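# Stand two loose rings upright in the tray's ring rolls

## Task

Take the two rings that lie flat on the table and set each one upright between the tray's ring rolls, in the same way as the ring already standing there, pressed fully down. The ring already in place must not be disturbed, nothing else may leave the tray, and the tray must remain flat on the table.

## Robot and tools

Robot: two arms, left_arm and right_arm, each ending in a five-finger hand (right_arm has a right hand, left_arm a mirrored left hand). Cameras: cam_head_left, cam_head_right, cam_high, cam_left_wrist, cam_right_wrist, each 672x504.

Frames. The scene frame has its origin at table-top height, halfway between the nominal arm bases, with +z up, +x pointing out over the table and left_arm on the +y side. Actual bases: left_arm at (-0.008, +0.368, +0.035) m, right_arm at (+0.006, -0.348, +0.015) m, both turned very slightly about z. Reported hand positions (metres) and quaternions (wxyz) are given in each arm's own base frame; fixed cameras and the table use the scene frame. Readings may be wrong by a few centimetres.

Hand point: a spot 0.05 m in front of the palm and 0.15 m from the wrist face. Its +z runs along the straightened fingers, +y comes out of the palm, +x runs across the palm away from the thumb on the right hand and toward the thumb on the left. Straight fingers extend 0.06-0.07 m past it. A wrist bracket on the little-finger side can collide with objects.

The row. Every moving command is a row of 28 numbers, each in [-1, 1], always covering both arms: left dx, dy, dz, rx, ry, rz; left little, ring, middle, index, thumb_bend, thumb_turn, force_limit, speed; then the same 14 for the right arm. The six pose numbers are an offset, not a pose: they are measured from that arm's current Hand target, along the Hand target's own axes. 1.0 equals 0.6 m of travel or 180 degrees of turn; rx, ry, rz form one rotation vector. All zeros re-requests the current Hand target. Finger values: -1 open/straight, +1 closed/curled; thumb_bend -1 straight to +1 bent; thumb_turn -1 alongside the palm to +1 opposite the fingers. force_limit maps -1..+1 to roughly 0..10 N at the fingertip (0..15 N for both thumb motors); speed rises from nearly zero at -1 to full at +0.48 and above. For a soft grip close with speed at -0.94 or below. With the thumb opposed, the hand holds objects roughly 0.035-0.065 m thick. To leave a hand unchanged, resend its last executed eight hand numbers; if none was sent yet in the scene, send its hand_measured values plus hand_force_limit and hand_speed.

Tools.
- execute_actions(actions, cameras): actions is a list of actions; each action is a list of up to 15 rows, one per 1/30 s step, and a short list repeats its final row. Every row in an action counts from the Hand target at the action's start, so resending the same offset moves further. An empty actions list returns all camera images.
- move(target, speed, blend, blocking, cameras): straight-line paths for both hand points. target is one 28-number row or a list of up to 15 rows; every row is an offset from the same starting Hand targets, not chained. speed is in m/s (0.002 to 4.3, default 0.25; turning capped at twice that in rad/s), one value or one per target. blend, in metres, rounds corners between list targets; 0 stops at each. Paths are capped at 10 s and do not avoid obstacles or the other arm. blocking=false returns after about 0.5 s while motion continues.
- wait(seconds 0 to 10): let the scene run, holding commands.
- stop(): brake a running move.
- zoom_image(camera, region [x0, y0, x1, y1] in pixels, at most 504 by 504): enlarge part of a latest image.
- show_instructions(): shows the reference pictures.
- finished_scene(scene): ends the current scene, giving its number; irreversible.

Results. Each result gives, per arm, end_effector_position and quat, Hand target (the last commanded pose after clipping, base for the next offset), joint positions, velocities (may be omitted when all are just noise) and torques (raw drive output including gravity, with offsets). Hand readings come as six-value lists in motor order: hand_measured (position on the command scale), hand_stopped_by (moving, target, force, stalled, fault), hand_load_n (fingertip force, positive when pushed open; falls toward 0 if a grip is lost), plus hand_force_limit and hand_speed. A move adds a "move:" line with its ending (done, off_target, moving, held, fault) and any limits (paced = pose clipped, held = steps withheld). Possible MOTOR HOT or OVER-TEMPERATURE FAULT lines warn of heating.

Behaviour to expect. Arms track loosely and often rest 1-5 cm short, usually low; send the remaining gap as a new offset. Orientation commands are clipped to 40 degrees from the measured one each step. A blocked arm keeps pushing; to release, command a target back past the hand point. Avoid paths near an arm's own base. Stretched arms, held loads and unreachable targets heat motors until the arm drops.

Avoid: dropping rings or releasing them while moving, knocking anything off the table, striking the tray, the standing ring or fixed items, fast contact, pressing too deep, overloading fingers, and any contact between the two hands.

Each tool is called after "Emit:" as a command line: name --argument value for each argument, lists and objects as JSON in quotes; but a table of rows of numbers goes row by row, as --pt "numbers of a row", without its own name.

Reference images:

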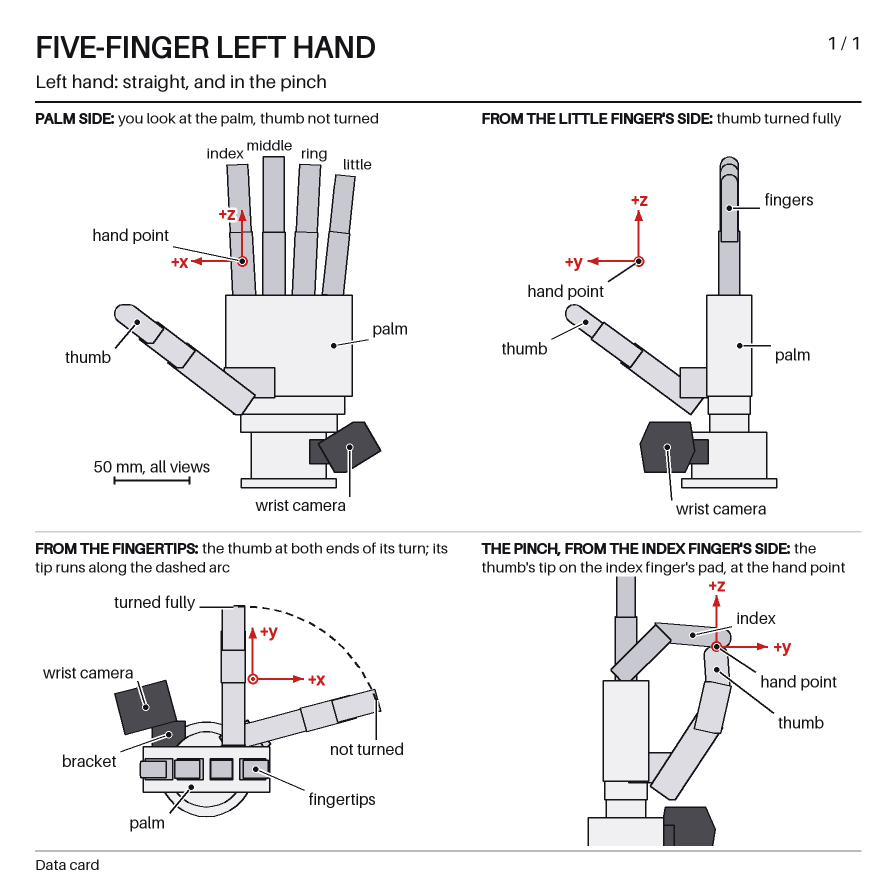

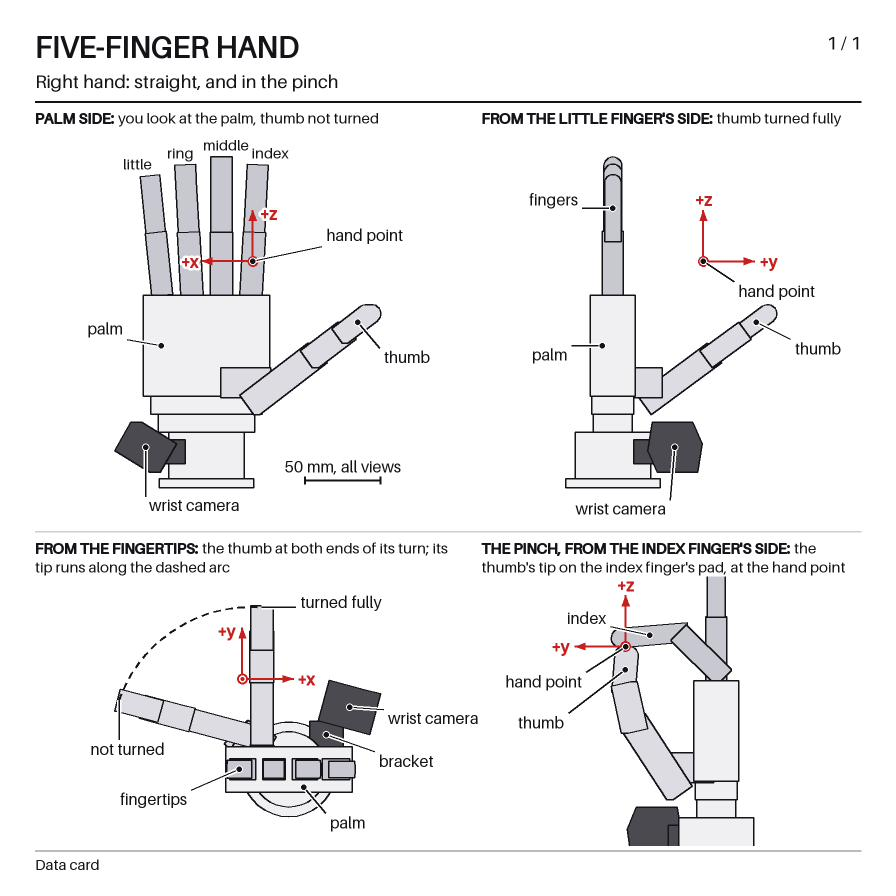

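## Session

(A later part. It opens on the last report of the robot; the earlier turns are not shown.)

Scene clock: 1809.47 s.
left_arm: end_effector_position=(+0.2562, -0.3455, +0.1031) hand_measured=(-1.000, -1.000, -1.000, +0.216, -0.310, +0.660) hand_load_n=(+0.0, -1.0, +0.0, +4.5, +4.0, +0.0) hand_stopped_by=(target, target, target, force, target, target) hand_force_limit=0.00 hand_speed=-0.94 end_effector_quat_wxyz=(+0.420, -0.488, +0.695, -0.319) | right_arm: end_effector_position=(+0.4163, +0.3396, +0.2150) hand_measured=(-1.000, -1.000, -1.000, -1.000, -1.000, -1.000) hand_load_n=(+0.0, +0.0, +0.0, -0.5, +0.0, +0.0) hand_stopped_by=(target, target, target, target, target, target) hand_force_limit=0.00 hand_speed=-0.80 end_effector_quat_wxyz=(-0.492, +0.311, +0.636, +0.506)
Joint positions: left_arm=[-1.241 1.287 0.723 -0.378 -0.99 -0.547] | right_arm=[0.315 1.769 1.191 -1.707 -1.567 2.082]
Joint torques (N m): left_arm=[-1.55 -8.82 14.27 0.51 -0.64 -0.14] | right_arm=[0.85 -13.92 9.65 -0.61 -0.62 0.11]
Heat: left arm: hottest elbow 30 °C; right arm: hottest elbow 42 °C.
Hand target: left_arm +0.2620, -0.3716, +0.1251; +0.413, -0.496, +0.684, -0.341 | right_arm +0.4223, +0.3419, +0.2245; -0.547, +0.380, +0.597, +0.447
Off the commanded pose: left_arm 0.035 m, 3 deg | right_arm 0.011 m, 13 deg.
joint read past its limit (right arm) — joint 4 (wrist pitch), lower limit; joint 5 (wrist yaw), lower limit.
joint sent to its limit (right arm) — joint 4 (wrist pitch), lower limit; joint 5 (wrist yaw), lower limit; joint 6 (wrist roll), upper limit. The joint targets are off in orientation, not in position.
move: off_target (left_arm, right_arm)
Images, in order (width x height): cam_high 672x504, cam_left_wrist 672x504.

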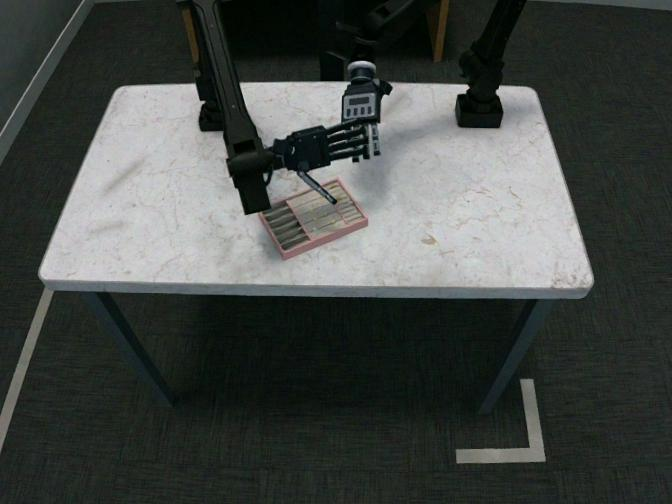

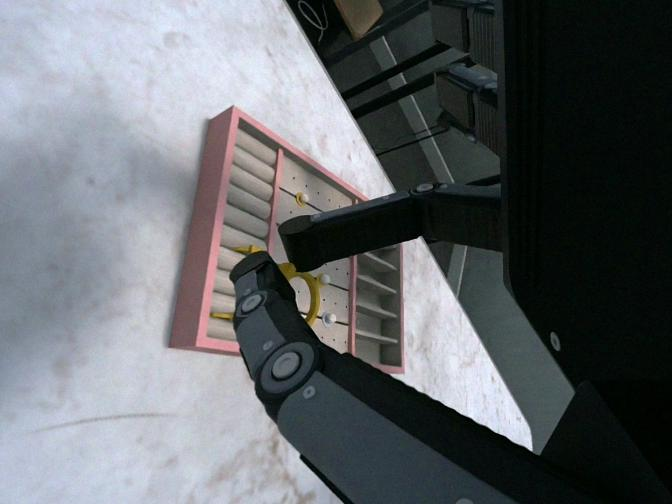

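Emit:
move --target '[0.0467,-0.0085,0.0512,0.2676,0.0205,0.4423,-1,-1,-1,0.35,-0.31,0.66,0.0,-0.94,0,0,0,0,0,0,-1,-1,-1,-1,-1,-1,0,-0.8]' --speed 0.15 --cameras '["cam_left_wrist", "cam_high"]'

Emit:
zoom_image --camera "cam_left_wrist" --region '[240, 220, 360, 340]'

Scene clock: 1819.17 s.
left_arm: end_effector_position=(+0.2831, -0.4066, +0.1142) hand_measured=(-0.708, -1.000, -1.000, +0.216, -0.310, +0.660) hand_load_n=(+0.0, +0.0, +0.0, +4.5, +4.0, +0.0) hand_stopped_by=(target, target, target, force, target, target) hand_force_limit=0.00 hand_speed=-0.94 end_effector_quat_wxyz=(+0.659, +0.246, +0.662, -0.257) | right_arm: end_effector_position=(+0.4139, +0.3397, +0.2292) hand_measured=(-1.000, -1.000, -1.000, -1.000, -1.000, -1.000) hand_load_n=(+0.0, +0.0, +0.0, +0.0, +0.0, +0.0) hand_stopped_by=(target, target, target, target, target, target) hand_force_limit=0.00 hand_speed=-0.80 end_effector_quat_wxyz=(-0.486, +0.302, +0.641, +0.511)
Joint positions: left_arm=[-1.273 1.661 0.463 1.2 -0.546 1.556] | right_arm=[0.317 1.74 1.195 -1.709 -1.564 2.089]
Joint torques (N m): left_arm=[0.09 -11.16 4.62 2.29 0.17 0.03] | right_arm=[0.73 -10.46 9.51 -0.61 -0.72 0]
Heat: left arm: hottest elbow 33 °C; right arm: hottest elbow 41 °C.
Hand target: left_arm +0.2870, -0.4018, +0.1102; +0.662, +0.248, +0.662, -0.249 | right_arm +0.4223, +0.3418, +0.2246; -0.547, +0.380, +0.597, +0.447
Off the commanded pose: left_arm 0.008 m, 1 deg | right_arm 0.010 m, 14 deg.
joint read past its limit (right arm) — joint 4 (wrist pitch), lower limit.
joint sent to its limit (right arm) — joint 4 (wrist pitch), lower limit; joint 5 (wrist yaw), lower limit; joint 6 (wrist roll), upper limit. The joint targets are off in orientation, not in position.
move: off_target (right_arm)
Images, in order (width x height): cam_high 672x504, cam_left_wrist 672x504.

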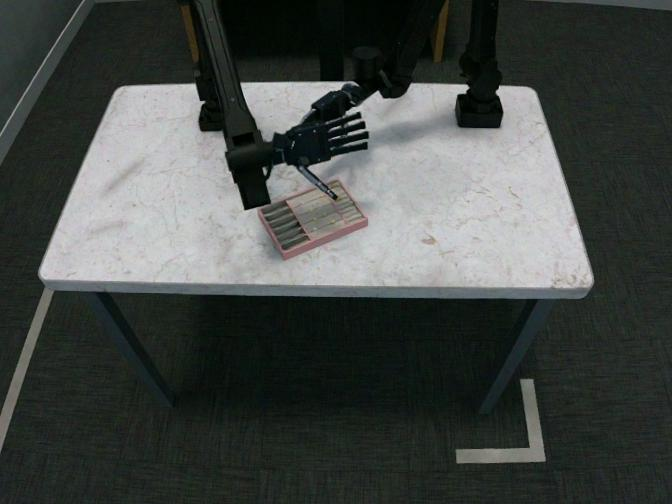

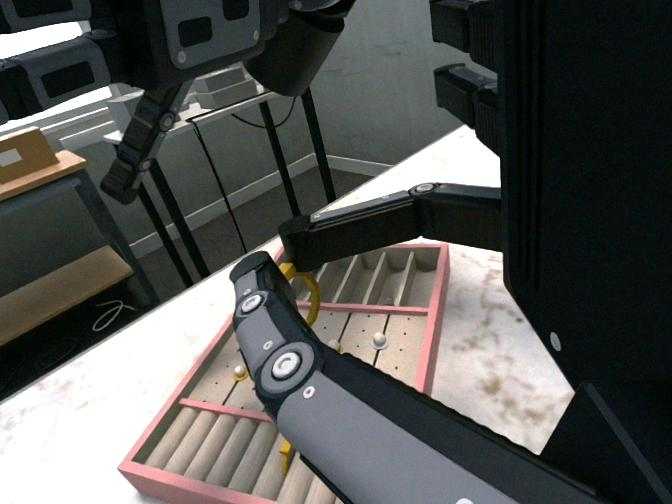

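Scaled by 4.200.

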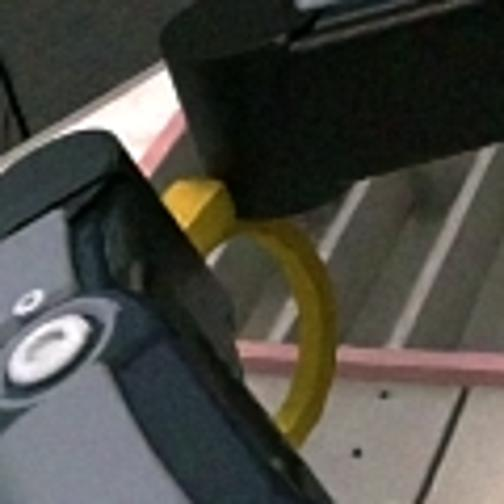

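Emit:
move --target '[0.0667,0,0,0,0,0,-1,-1,-1,0.35,-0.31,0.66,0.0,-0.94,0,0,0,0,0,0,-1,-1,-1,-1,-1,-1,0,-0.8]' --speed 0.06 --cameras '["cam_left_wrist", "cam_high", "cam_head_left"]'

Scene clock: 1823.23 s.
left_arm: end_effector_position=(+0.2828, -0.4055, +0.0717) hand_measured=(-0.708, -1.000, -1.000, +0.216, -0.310, +0.660) hand_load_n=(+0.0, +0.0, +0.0, +4.5, +4.0, +0.0) hand_stopped_by=(target, target, target, force, target, target) hand_force_limit=0.00 hand_speed=-0.94 end_effector_quat_wxyz=(+0.658, +0.248, +0.664, -0.255) | right_arm: end_effector_position=(+0.4139, +0.3397, +0.2292) hand_measured=(-1.000, -1.000, -1.000, -1.000, -1.000, -1.000) hand_load_n=(+0.0, +0.0, +0.0, +0.0, +0.0, +0.0) hand_stopped_by=(target, target, target, target, target, target) hand_force_limit=0.00 hand_speed=-0.80 end_effector_quat_wxyz=(-0.486, +0.302, +0.641, +0.511)
Joint positions: left_arm=[-1.273 1.832 0.463 1.365 -0.546 1.557] | right_arm=[0.317 1.74 1.195 -1.709 -1.564 2.089]
Joint torques (N m): left_arm=[-0.32 -12.4 3.49 2.41 0.17 0.1] | right_arm=[0.56 -11.05 9.37 -0.73 -0.75 0.03]
Heat: left arm: hottest elbow 32 °C; right arm: hottest elbow 41 °C.
Hand target: left_arm +0.2870, -0.4019, +0.0702; +0.662, +0.248, +0.662, -0.249 | right_arm +0.4223, +0.3418, +0.2246; -0.547, +0.380, +0.597, +0.447
Off the commanded pose: left_arm 0.006 m, 1 deg | right_arm 0.010 m, 14 deg.
joint read past its limit (right arm) — joint 4 (wrist pitch), lower limit.
joint sent to its limit (right arm) — joint 4 (wrist pitch), lower limit; joint 5 (wrist yaw), lower limit; joint 6 (wrist roll), upper limit. The joint targets are off in orientation, not in position.
move: off_target (right_arm)
Images, in order (width x height): cam_head_left 672x504, cam_high 672x504, cam_left_wrist 672x504.

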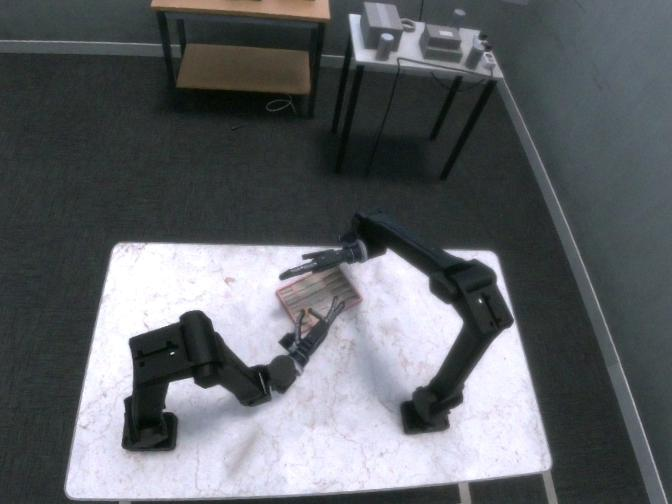

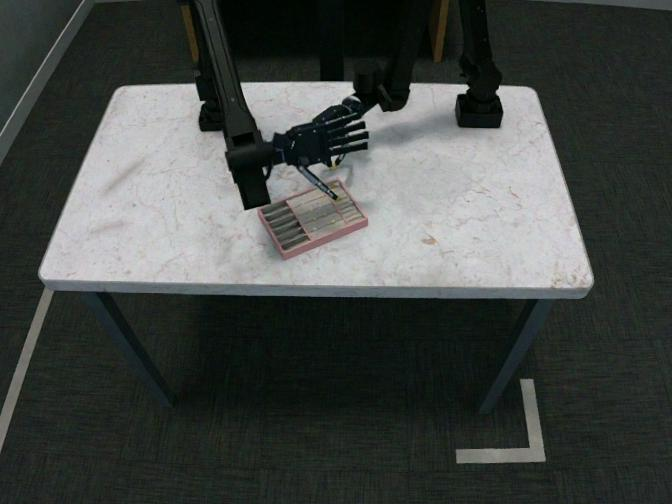

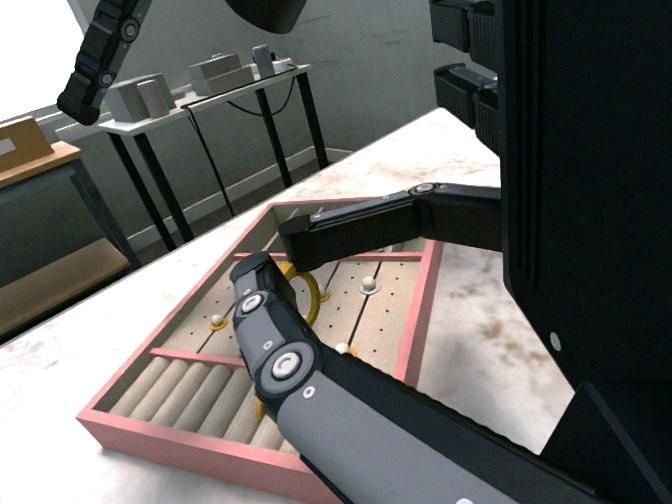

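Emit:
move --target '[0.0333,0,0,0,0,0,-1,-1,-1,0.35,-0.31,0.66,0.0,-0.94,0.1012,-0.0038,-0.0477,0,0,0,-1,-1,-1,-1,-1,-1,0,-0.8]' --speed 0.06 --cameras '["cam_left_wrist", "cam_high", "cam_head_left"]'

Emit:
zoom_image --camera "cam_high" --region '[322, 160, 362, 200]'

Scene clock: 1829.33 s.
left_arm: end_effector_position=(+0.2818, -0.4024, +0.0502) hand_measured=(-0.708, -1.000, -1.000, +0.216, -0.310, +0.660) hand_load_n=(+0.0, +0.0, +0.0, +4.5, +4.0, +0.0) hand_stopped_by=(target, target, target, force, target, target) hand_force_limit=0.00 hand_speed=-0.94 end_effector_quat_wxyz=(+0.657, +0.250, +0.665, -0.253) | right_arm: end_effector_position=(+0.4179, +0.3162, +0.2765) hand_measured=(-1.000, -1.000, -1.000, -1.000, -1.000, -1.000) hand_load_n=(+0.0, +0.0, +0.0, +0.0, +0.0, +0.0) hand_stopped_by=(target, target, target, target, target, target) hand_force_limit=0.00 hand_speed=-0.80 end_effector_quat_wxyz=(-0.447, +0.285, +0.649, +0.546)
Joint positions: left_arm=[-1.273 1.916 0.463 1.441 -0.546 1.557] | right_arm=[0.268 1.64 1.195 -1.709 -1.564 2.089]
Joint torques (N m): left_arm=[-0.26 -11.87 3.74 2.35 0.18 0.11] | right_arm=[-0.15 -13.04 9.06 -0.55 -0.85 0]
Heat: left arm: hottest elbow 32 °C; right arm: hottest elbow 40 °C.
Hand target: left_arm +0.2870, -0.4019, +0.0502; +0.662, +0.248, +0.662, -0.249 | right_arm +0.4223, +0.3118, +0.2847; -0.547, +0.380, +0.597, +0.447
Off the commanded pose: left_arm 0.005 m, 1 deg | right_arm 0.010 m, 20 deg.
joint read past its limit (right arm) — joint 4 (wrist pitch), lower limit.
joint sent to its limit (right arm) — joint 4 (wrist pitch), lower limit; joint 5 (wrist yaw), lower limit; joint 6 (wrist roll), upper limit. The joint targets are off in orientation, not in position.
move: off_target (right_arm)
Images, in order (width x height): cam_head_left 672x504, cam_high 672x504, cam_left_wrist 672x504.

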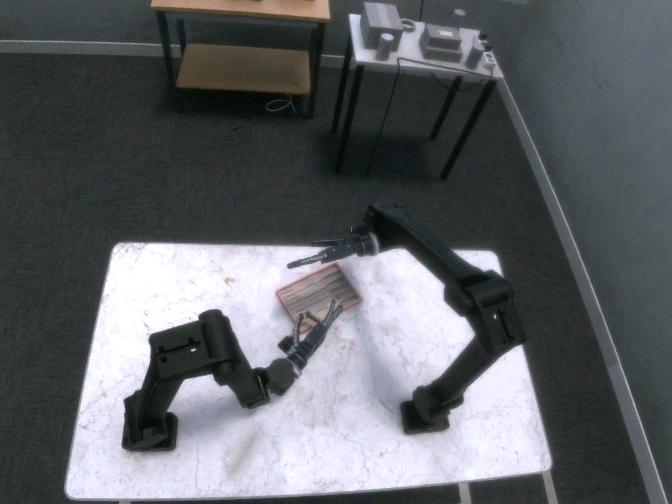

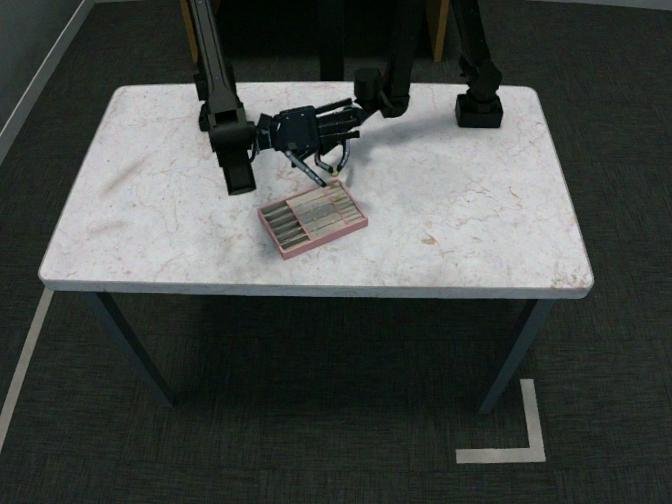

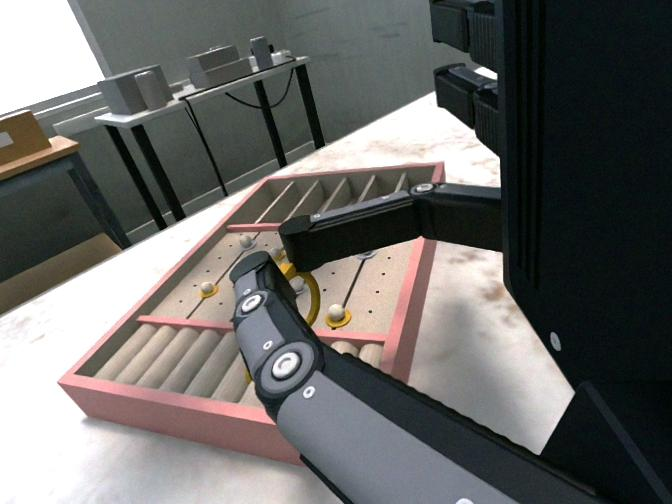

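Scaled by 12.600.

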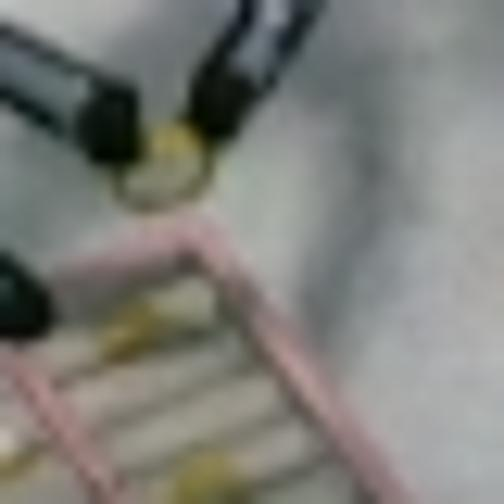

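Emit:
move --target '[0.0467,0.0058,0.0165,0,0,0,-1,-1,-1,0.35,-0.31,0.66,0.0,-0.94,0,0,0,0,0,0,-1,-1,-1,-1,-1,-1,0,-0.8]' --speed 0.06 --cameras '["cam_left_wrist", "cam_high"]'

Emit:
zoom_image --camera "cam_high" --region '[322, 165, 352, 195]'

Emit:
zoom_image --camera "cam_left_wrist" --region '[250, 240, 390, 380]'

Scene clock: 1836.53 s.
left_arm: end_effector_position=(+0.2902, -0.4019, +0.0195) hand_measured=(-0.708, -1.000, -1.000, +0.216, -0.310, +0.660) hand_load_n=(+0.0, +0.0, +0.0, +4.5, +4.5, +0.0) hand_stopped_by=(target, target, target, force, target, target) hand_force_limit=0.00 hand_speed=-0.94 end_effector_quat_wxyz=(+0.654, +0.253, +0.668, -0.249) | right_arm: end_effector_position=(+0.4179, +0.3162, +0.2765) hand_measured=(-1.000, -1.000, -1.000, -1.000, -1.000, -1.000) hand_load_n=(+0.0, +0.0, +0.0, +0.0, -0.5, +0.0) hand_stopped_by=(target, target, target, target, target, target) hand_force_limit=0.00 hand_speed=-0.80 end_effector_quat_wxyz=(-0.447, +0.285, +0.649, +0.546)
Joint positions: left_arm=[-1.249 2.037 0.489 1.524 -0.523 1.558] | right_arm=[0.268 1.64 1.195 -1.709 -1.564 2.089]
Joint torques (N m): left_arm=[-0.44 -13.51 3.86 2.35 0.14 0.09] | right_arm=[0.09 -12.86 9.13 -0.5 -0.81 -0.01]
Heat: left arm: hottest elbow 31 °C; right arm: hottest elbow 40 °C.
Hand target: left_arm +0.2967, -0.4058, +0.0222; +0.662, +0.248, +0.662, -0.249 | right_arm +0.4223, +0.3118, +0.2847; -0.547, +0.380, +0.597, +0.447
Off the commanded pose: left_arm 0.008 m, 1 deg | right_arm 0.010 m, 20 deg.
joint read past its limit (right arm) — joint 4 (wrist pitch), lower limit.
joint sent to its limit (right arm) — joint 4 (wrist pitch), lower limit; joint 5 (wrist yaw), lower limit; joint 6 (wrist roll), upper limit. The joint targets are off in orientation, not in position.
move: off_target (right_arm)
Images, in order (width x height): cam_high 672x504, cam_left_wrist 672x504.

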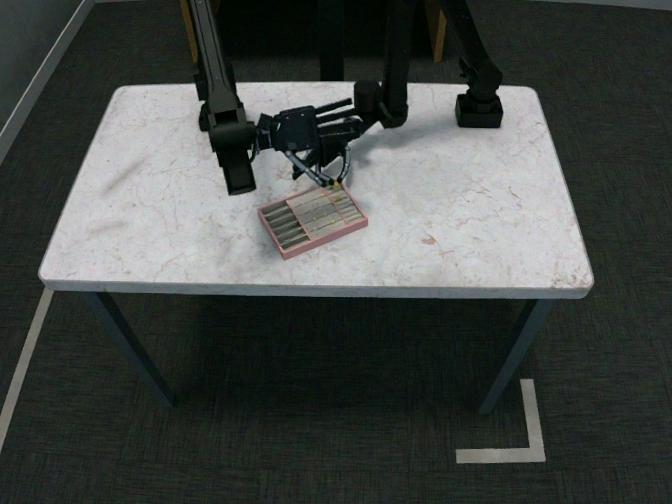

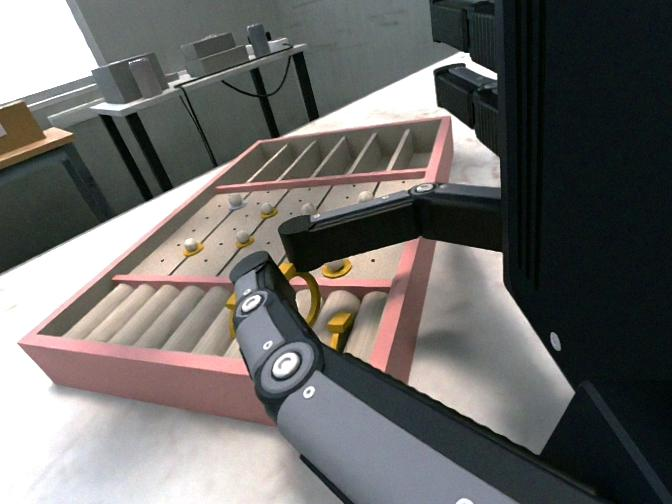

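Scaled by 16.800.

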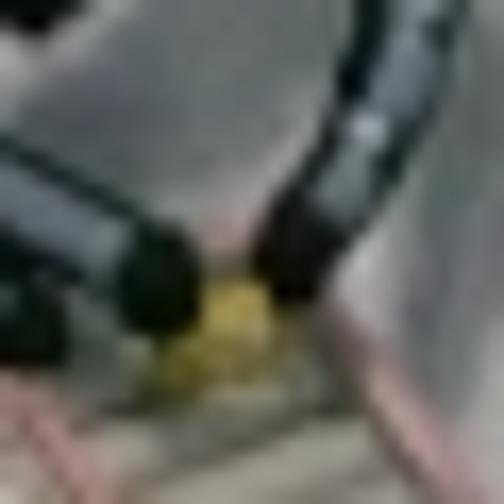

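Scaled by 3.600.

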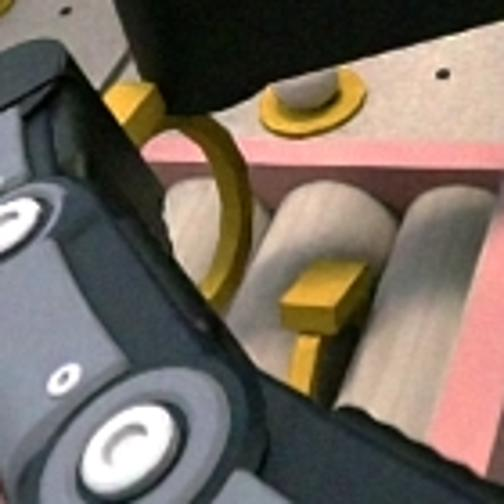

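Emit:
move --target '[0.0033,0.0035,0.009,0,0,0,-1,-1,-1,0.35,-0.31,0.66,0.0,-0.94,0,0,0,0,0,0,-1,-1,-1,-1,-1,-1,0,-0.8]' --speed 0.05 --cameras '["cam_left_wrist", "cam_high"]'

Emit:
zoom_image --camera "cam_high" --region '[322, 165, 352, 195]'

Emit:
zoom_image --camera "cam_left_wrist" --region '[250, 240, 390, 380]'

Scene clock: 1843.37 s.
left_arm: end_effector_position=(+0.2957, -0.4041, +0.0188) hand_measured=(-0.708, -1.000, -1.000, +0.216, -0.310, +0.660) hand_load_n=(+0.0, +0.0, +0.0, +4.5, +4.5, +0.0) hand_stopped_by=(target, target, target, force, target, target) hand_force_limit=0.00 hand_speed=-0.94 end_effector_quat_wxyz=(+0.655, +0.252, +0.667, -0.250) | right_arm: end_effector_position=(+0.4179, +0.3162, +0.2765) hand_measured=(-1.000, -1.000, -1.000, -1.000, -1.000, -1.000) hand_load_n=(+0.0, +0.0, +0.0, +0.0, +0.0, +0.0) hand_stopped_by=(target, target, target, target, target, target) hand_force_limit=0.00 hand_speed=-0.80 end_effector_quat_wxyz=(-0.447, +0.285, +0.649, +0.546)
Joint positions: left_arm=[-1.236 2.044 0.5 1.524 -0.51 1.558] | right_arm=[0.268 1.64 1.195 -1.709 -1.564 2.089]
Joint torques (N m): left_arm=[0.73 -13.39 3.78 2.24 0.15 0.11] | right_arm=[-0.32 -13.33 9.14 -0.57 -0.81 -0.01]
Heat: left arm: hottest elbow 31 °C; right arm: hottest elbow 40 °C.
Hand target: left_arm +0.3023, -0.4077, +0.0201; +0.662, +0.248, +0.662, -0.249 | right_arm +0.4223, +0.3118, +0.2847; -0.547, +0.380, +0.597, +0.447
Off the commanded pose: left_arm 0.008 m, 1 deg | right_arm 0.010 m, 20 deg.
joint read past its limit (right arm) — joint 4 (wrist pitch), lower limit.
joint sent to its limit (right arm) — joint 4 (wrist pitch), lower limit; joint 5 (wrist yaw), lower limit; joint 6 (wrist roll), upper limit. The joint targets are off in orientation, not in position.
move: off_target (right_arm)
Images, in order (width x height): cam_high 672x504, cam_left_wrist 672x504.

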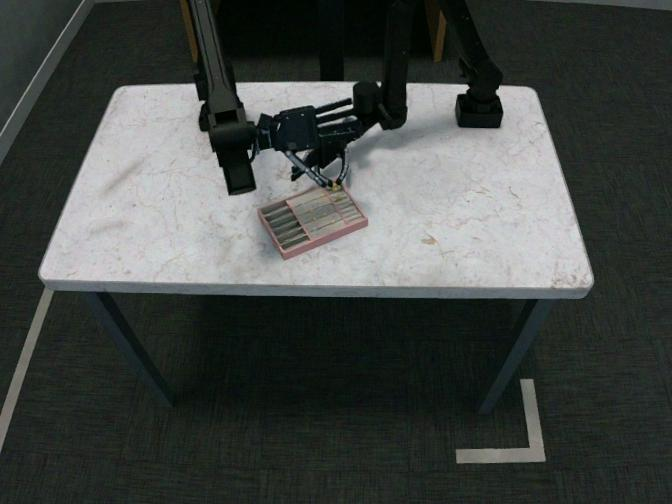

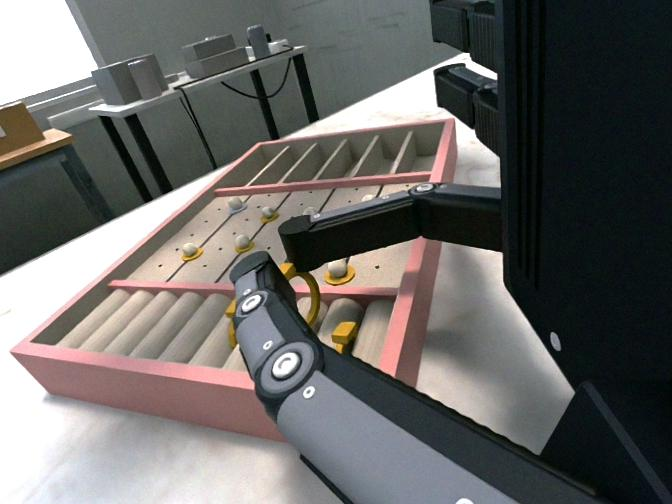

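Scaled by 16.800.

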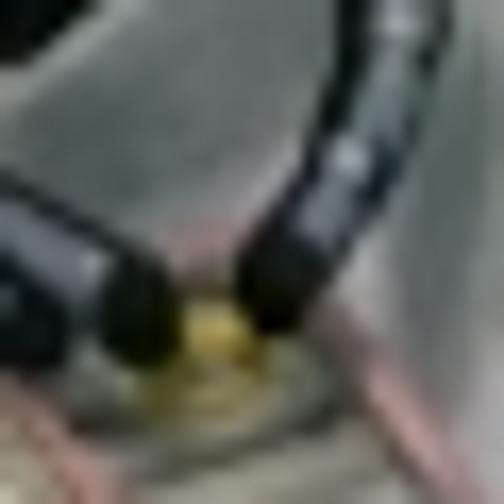

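Scaled by 3.600.

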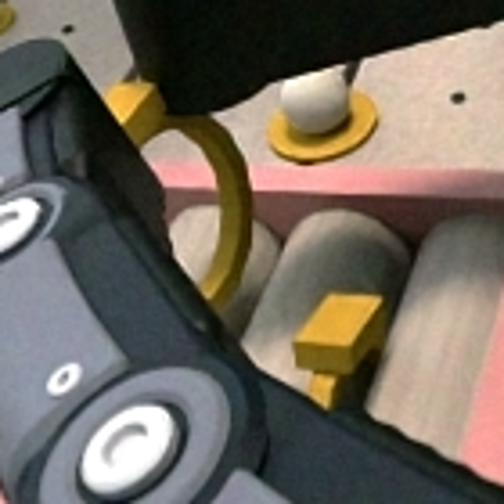

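Emit:
move --target '[0.0083,0.0031,0.0013,0,0,0,-1,-1,-1,0.35,-0.31,0.66,0.0,-0.94,0,0,0,0,0,0,-1,-1,-1,-1,-1,-1,0,-0.8]' --speed 0.05 --cameras '["cam_left_wrist"]'

Emit:
zoom_image --camera "cam_left_wrist" --region '[250, 240, 390, 380]'

Scene clock: 1846.50 s.
left_arm: end_effector_position=(+0.2975, -0.4040, +0.0135) hand_measured=(-0.708, -1.000, -1.000, +0.216, -0.310, +0.660) hand_load_n=(+0.0, +0.0, +0.0, +4.5, +4.0, +0.0) hand_stopped_by=(target, target, target, force, target, target) hand_force_limit=0.00 hand_speed=-0.94 end_effector_quat_wxyz=(+0.654, +0.253, +0.668, -0.250) | right_arm: end_effector_position=(+0.4179, +0.3162, +0.2765) hand_measured=(-1.000, -1.000, -1.000, -1.000, -1.000, -1.000) hand_load_n=(+0.0, +0.0, +0.0, +0.0, +0.0, +0.0) hand_stopped_by=(target, target, target, target, target, target) hand_force_limit=0.00 hand_speed=-0.80 end_effector_quat_wxyz=(-0.447, +0.285, +0.649, +0.546)
Joint positions: left_arm=[-1.231 2.064 0.505 1.538 -0.504 1.558] | right_arm=[0.268 1.64 1.195 -1.709 -1.564 2.089]
Joint torques (N m): left_arm=[-0.09 -13.98 3.52 2.32 0.18 0.13] | right_arm=[-0.38 -13.39 9.07 -0.61 -0.8 0.03]
Heat: left arm: hottest elbow 31 °C; right arm: hottest elbow 39 °C.
Hand target: left_arm +0.3040, -0.4068, +0.0152; +0.662, +0.248, +0.662, -0.249 | right_arm +0.4223, +0.3118, +0.2847; -0.547, +0.380, +0.597, +0.447
Off the commanded pose: left_arm 0.007 m, 1 deg | right_arm 0.010 m, 20 deg.
joint read past its limit (right arm) — joint 4 (wrist pitch), lower limit.
joint sent to its limit (right arm) — joint 4 (wrist pitch), lower limit; joint 5 (wrist yaw), lower limit; joint 6 (wrist roll), upper limit. The joint targets are off in orientation, not in position.
move: off_target (right_arm)
Images, in order (width x height): cam_left_wrist 672x504.

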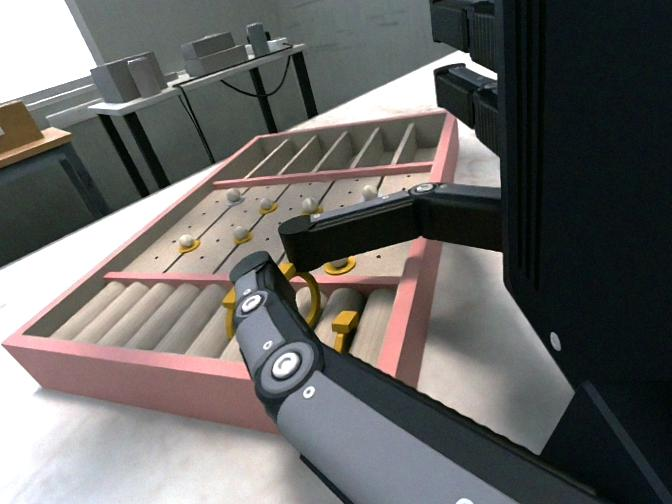

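Scaled by 3.600.

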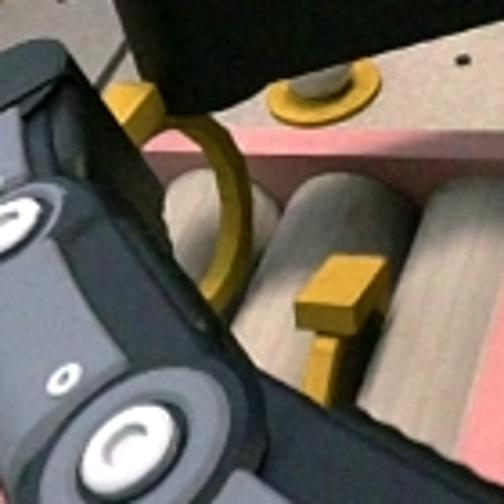

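Emit:
move --target '[0.0083,0,0,0,0,0,-1,-1,-1,0.35,-0.31,0.66,0.0,-0.94,0,0,0,0,0,0,-1,-1,-1,-1,-1,-1,0,-0.8]' --speed 0.04 --cameras '["cam_left_wrist", "cam_high"]'

Emit:
zoom_image --camera "cam_left_wrist" --region '[250, 240, 390, 380]'

Emit:
zoom_image --camera "cam_high" --region '[322, 165, 352, 195]'

Scene clock: 1849.50 s.
left_arm: end_effector_position=(+0.2977, -0.4044, +0.0097) hand_measured=(-0.708, -1.000, -1.000, +0.216, -0.310, +0.660) hand_load_n=(+0.0, +0.0, +0.5, +4.5, +4.5, +0.0) hand_stopped_by=(target, target, target, force, target, target) hand_force_limit=0.00 hand_speed=-0.94 end_effector_quat_wxyz=(+0.653, +0.254, +0.668, -0.249) | right_arm: end_effector_position=(+0.4179, +0.3162, +0.2765) hand_measured=(-1.000, -1.000, -1.000, -1.000, -1.000, -1.000) hand_load_n=(+0.0, +0.0, +0.0, +0.0, +0.0, +0.0) hand_stopped_by=(target, target, target, target, target, target) hand_force_limit=0.00 hand_speed=-0.80 end_effector_quat_wxyz=(-0.447, +0.285, +0.649, +0.546)
Joint positions: left_arm=[-1.231 2.076 0.509 1.541 -0.504 1.558] | right_arm=[0.268 1.64 1.195 -1.709 -1.564 2.089]
Joint torques (N m): left_arm=[-0.15 -13.45 3.47 2.43 0.08 0.07] | right_arm=[-0.09 -12.86 9.09 -0.5 -0.84 0.02]
Heat: left arm: hottest elbow 30 °C; right arm: hottest elbow 39 °C.
Hand target: left_arm +0.3040, -0.4069, +0.0102; +0.662, +0.248, +0.662, -0.249 | right_arm +0.4223, +0.3118, +0.2847; -0.547, +0.380, +0.597, +0.447
Off the commanded pose: left_arm 0.007 m, 1 deg | right_arm 0.010 m, 20 deg.
joint read past its limit (right arm) — joint 4 (wrist pitch), lower limit.
joint sent to its limit (left arm) — joint 4 (wrist pitch), upper limit. The joint targets still meet the commanded pose.
joint sent to its limit (right arm) — joint 4 (wrist pitch), lower limit; joint 5 (wrist yaw), lower limit; joint 6 (wrist roll), upper limit. The joint targets are off in orientation, not in position.
move: off_target (right_arm)
Images, in order (width x height): cam_high 672x504, cam_left_wrist 672x504.

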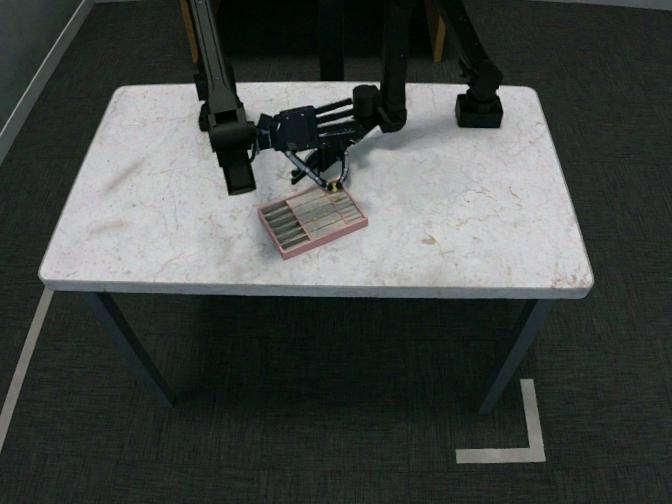

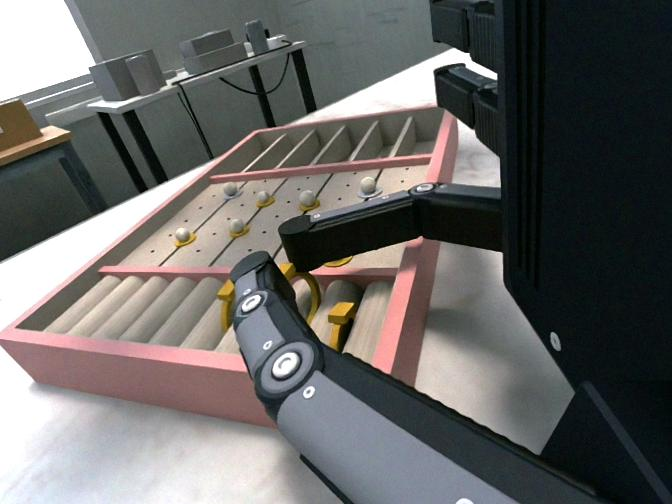

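Scaled by 3.600.

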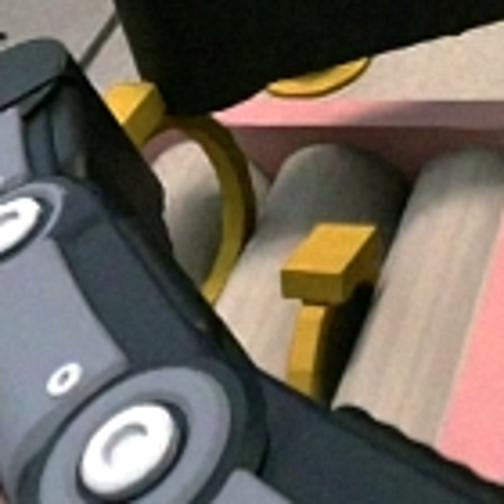

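Scaled by 16.800.

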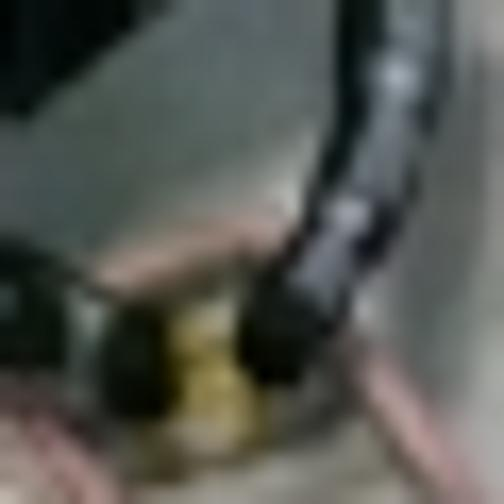

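Emit:
move --target '[0.0083,-0.0023,-0.001,0,0,0,-1,-1,-1,0.35,-0.31,0.66,0.0,-0.94,0,0,0,0,0,0,-1,-1,-1,-1,-1,-1,0,-0.8]' --speed 0.04 --cameras '["cam_left_wrist"]'

Emit:
zoom_image --camera "cam_left_wrist" --region '[250, 240, 390, 380]'

Scene clock: 1852.03 s.
left_arm: end_effector_position=(+0.2981, -0.4046, +0.0057) hand_measured=(-0.708, -1.000, -1.000, +0.216, -0.310, +0.660) hand_load_n=(+0.0, +0.0, +0.0, +4.5, +4.0, -0.5) hand_stopped_by=(target, target, target, force, target, target) hand_force_limit=0.00 hand_speed=-0.94 end_effector_quat_wxyz=(+0.652, +0.255, +0.670, -0.246) | right_arm: end_effector_position=(+0.4179, +0.3162, +0.2765) hand_measured=(-1.000, -1.000, -1.000, -1.000, -1.000, -1.000) hand_load_n=(+0.0, +0.0, +0.0, +0.0, +0.0, +0.0) hand_stopped_by=(target, target, target, target, target, target) hand_force_limit=0.00 hand_speed=-0.80 end_effector_quat_wxyz=(-0.447, +0.285, +0.649, +0.546)
Joint positions: left_arm=[-1.231 2.087 0.514 1.541 -0.507 1.558] | right_arm=[0.268 1.64 1.195 -1.709 -1.564 2.089]
Joint torques (N m): left_arm=[-0.44 -13.8 3.18 2.39 -0.04 0.07] | right_arm=[0.09 -12.75 9.16 -0.72 -0.79 0.02]
Heat: left arm: hottest elbow 30 °C; right arm: hottest elbow 39 °C.
Hand target: left_arm +0.3026, -0.4074, +0.0052; +0.662, +0.248, +0.662, -0.249 | right_arm +0.4223, +0.3118, +0.2847; -0.547, +0.380, +0.597, +0.447
Off the commanded pose: left_arm 0.005 m, 2 deg | right_arm 0.010 m, 20 deg.
joint read past its limit (right arm) — joint 4 (wrist pitch), lower limit.
joint sent to its limit (left arm) — joint 4 (wrist pitch), upper limit. The joint targets still meet the commanded pose.
joint sent to its limit (right arm) — joint 4 (wrist pitch), lower limit; joint 5 (wrist yaw), lower limit; joint 6 (wrist roll), upper limit. The joint targets are off in orientation, not in position.
move: off_target (right_arm)
Images, in order (width x height): cam_left_wrist 672x504.

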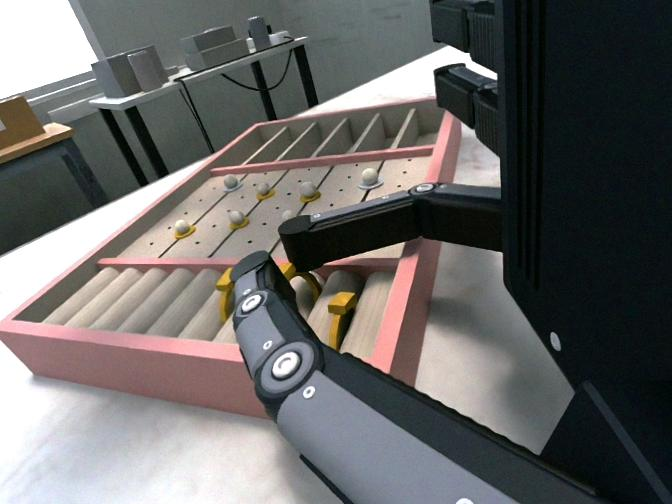

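Scaled by 3.600.

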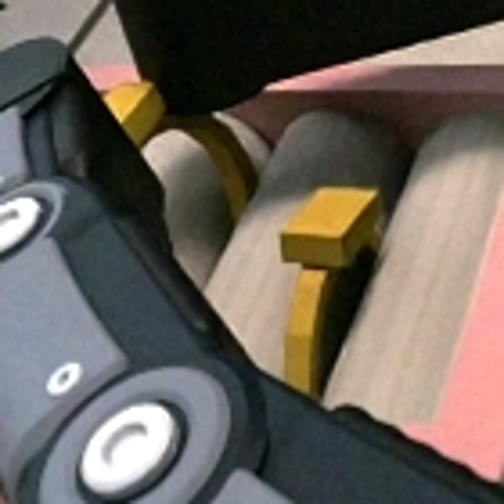

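Emit:
move --target '[0.006,-0.0023,-0.001,0,0,0,-1,-1,-1,0.35,-0.31,0.66,0.0,-0.94,0,0,0,0,0,0,-1,-1,-1,-1,-1,-1,0,-0.8]' --speed 0.04 --cameras '["cam_left_wrist"]'

Emit:
zoom_image --camera "cam_left_wrist" --region '[250, 240, 390, 380]'

Scene clock: 1853.93 s.
left_arm: end_effector_position=(+0.2989, -0.4045, +0.0039) hand_measured=(-0.708, -1.000, -1.000, +0.216, -0.310, +0.660) hand_load_n=(+0.0, +0.0, +0.0, +4.5, +3.5, -1.0) hand_stopped_by=(target, target, target, force, target, target) hand_force_limit=0.00 hand_speed=-0.94 end_effector_quat_wxyz=(+0.653, +0.253, +0.671, -0.244) | right_arm: end_effector_position=(+0.4179, +0.3162, +0.2765) hand_measured=(-1.000, -1.000, -1.000, -1.000, -1.000, -1.000) hand_load_n=(+0.0, +0.0, +0.0, +0.0, +0.0, +0.0) hand_stopped_by=(target, target, target, target, target, target) hand_force_limit=0.00 hand_speed=-0.80 end_effector_quat_wxyz=(-0.447, +0.285, +0.649, +0.546)
Joint positions: left_arm=[-1.231 2.094 0.518 1.544 -0.512 1.558] | right_arm=[0.268 1.64 1.195 -1.709 -1.564 2.089]
Joint torques (N m): left_arm=[-1.2 -14.15 3.03 2.13 -0.05 0.01] | right_arm=[-0.03 -13.22 9.07 -0.51 -0.83 0.05]
Heat: left arm: hottest elbow 30 °C; right arm: hottest elbow 39 °C.
Hand target: left_arm +0.3013, -0.4081, +0.0016; +0.662, +0.248, +0.662, -0.249 | right_arm +0.4223, +0.3118, +0.2847; -0.547, +0.380, +0.597, +0.447
Off the commanded pose: left_arm 0.005 m, 2 deg | right_arm 0.010 m, 20 deg.
joint read past its limit (right arm) — joint 4 (wrist pitch), lower limit.
joint sent to its limit (left arm) — joint 4 (wrist pitch), upper limit. The joint targets still meet the commanded pose.
joint sent to its limit (right arm) — joint 4 (wrist pitch), lower limit; joint 5 (wrist yaw), lower limit; joint 6 (wrist roll), upper limit. The joint targets are off in orientation, not in position.
move: off_target (right_arm)
Images, in order (width x height): cam_left_wrist 672x504.

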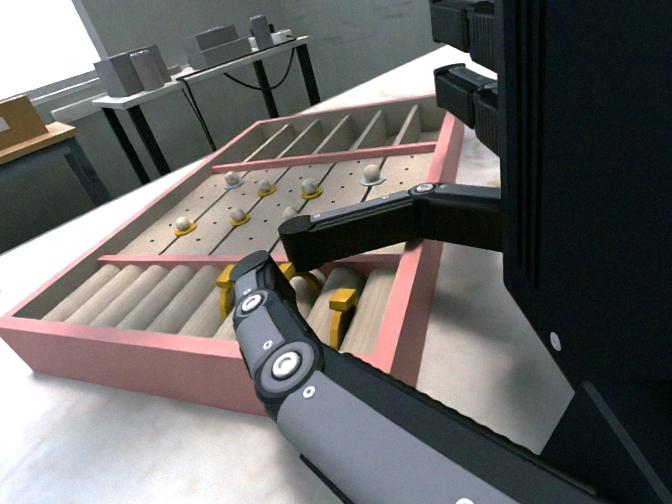

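Scaled by 3.600.

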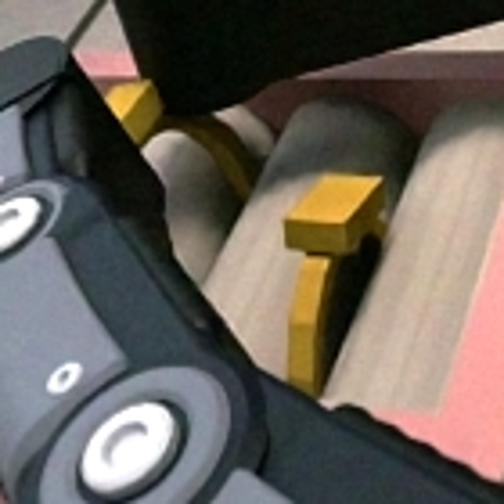

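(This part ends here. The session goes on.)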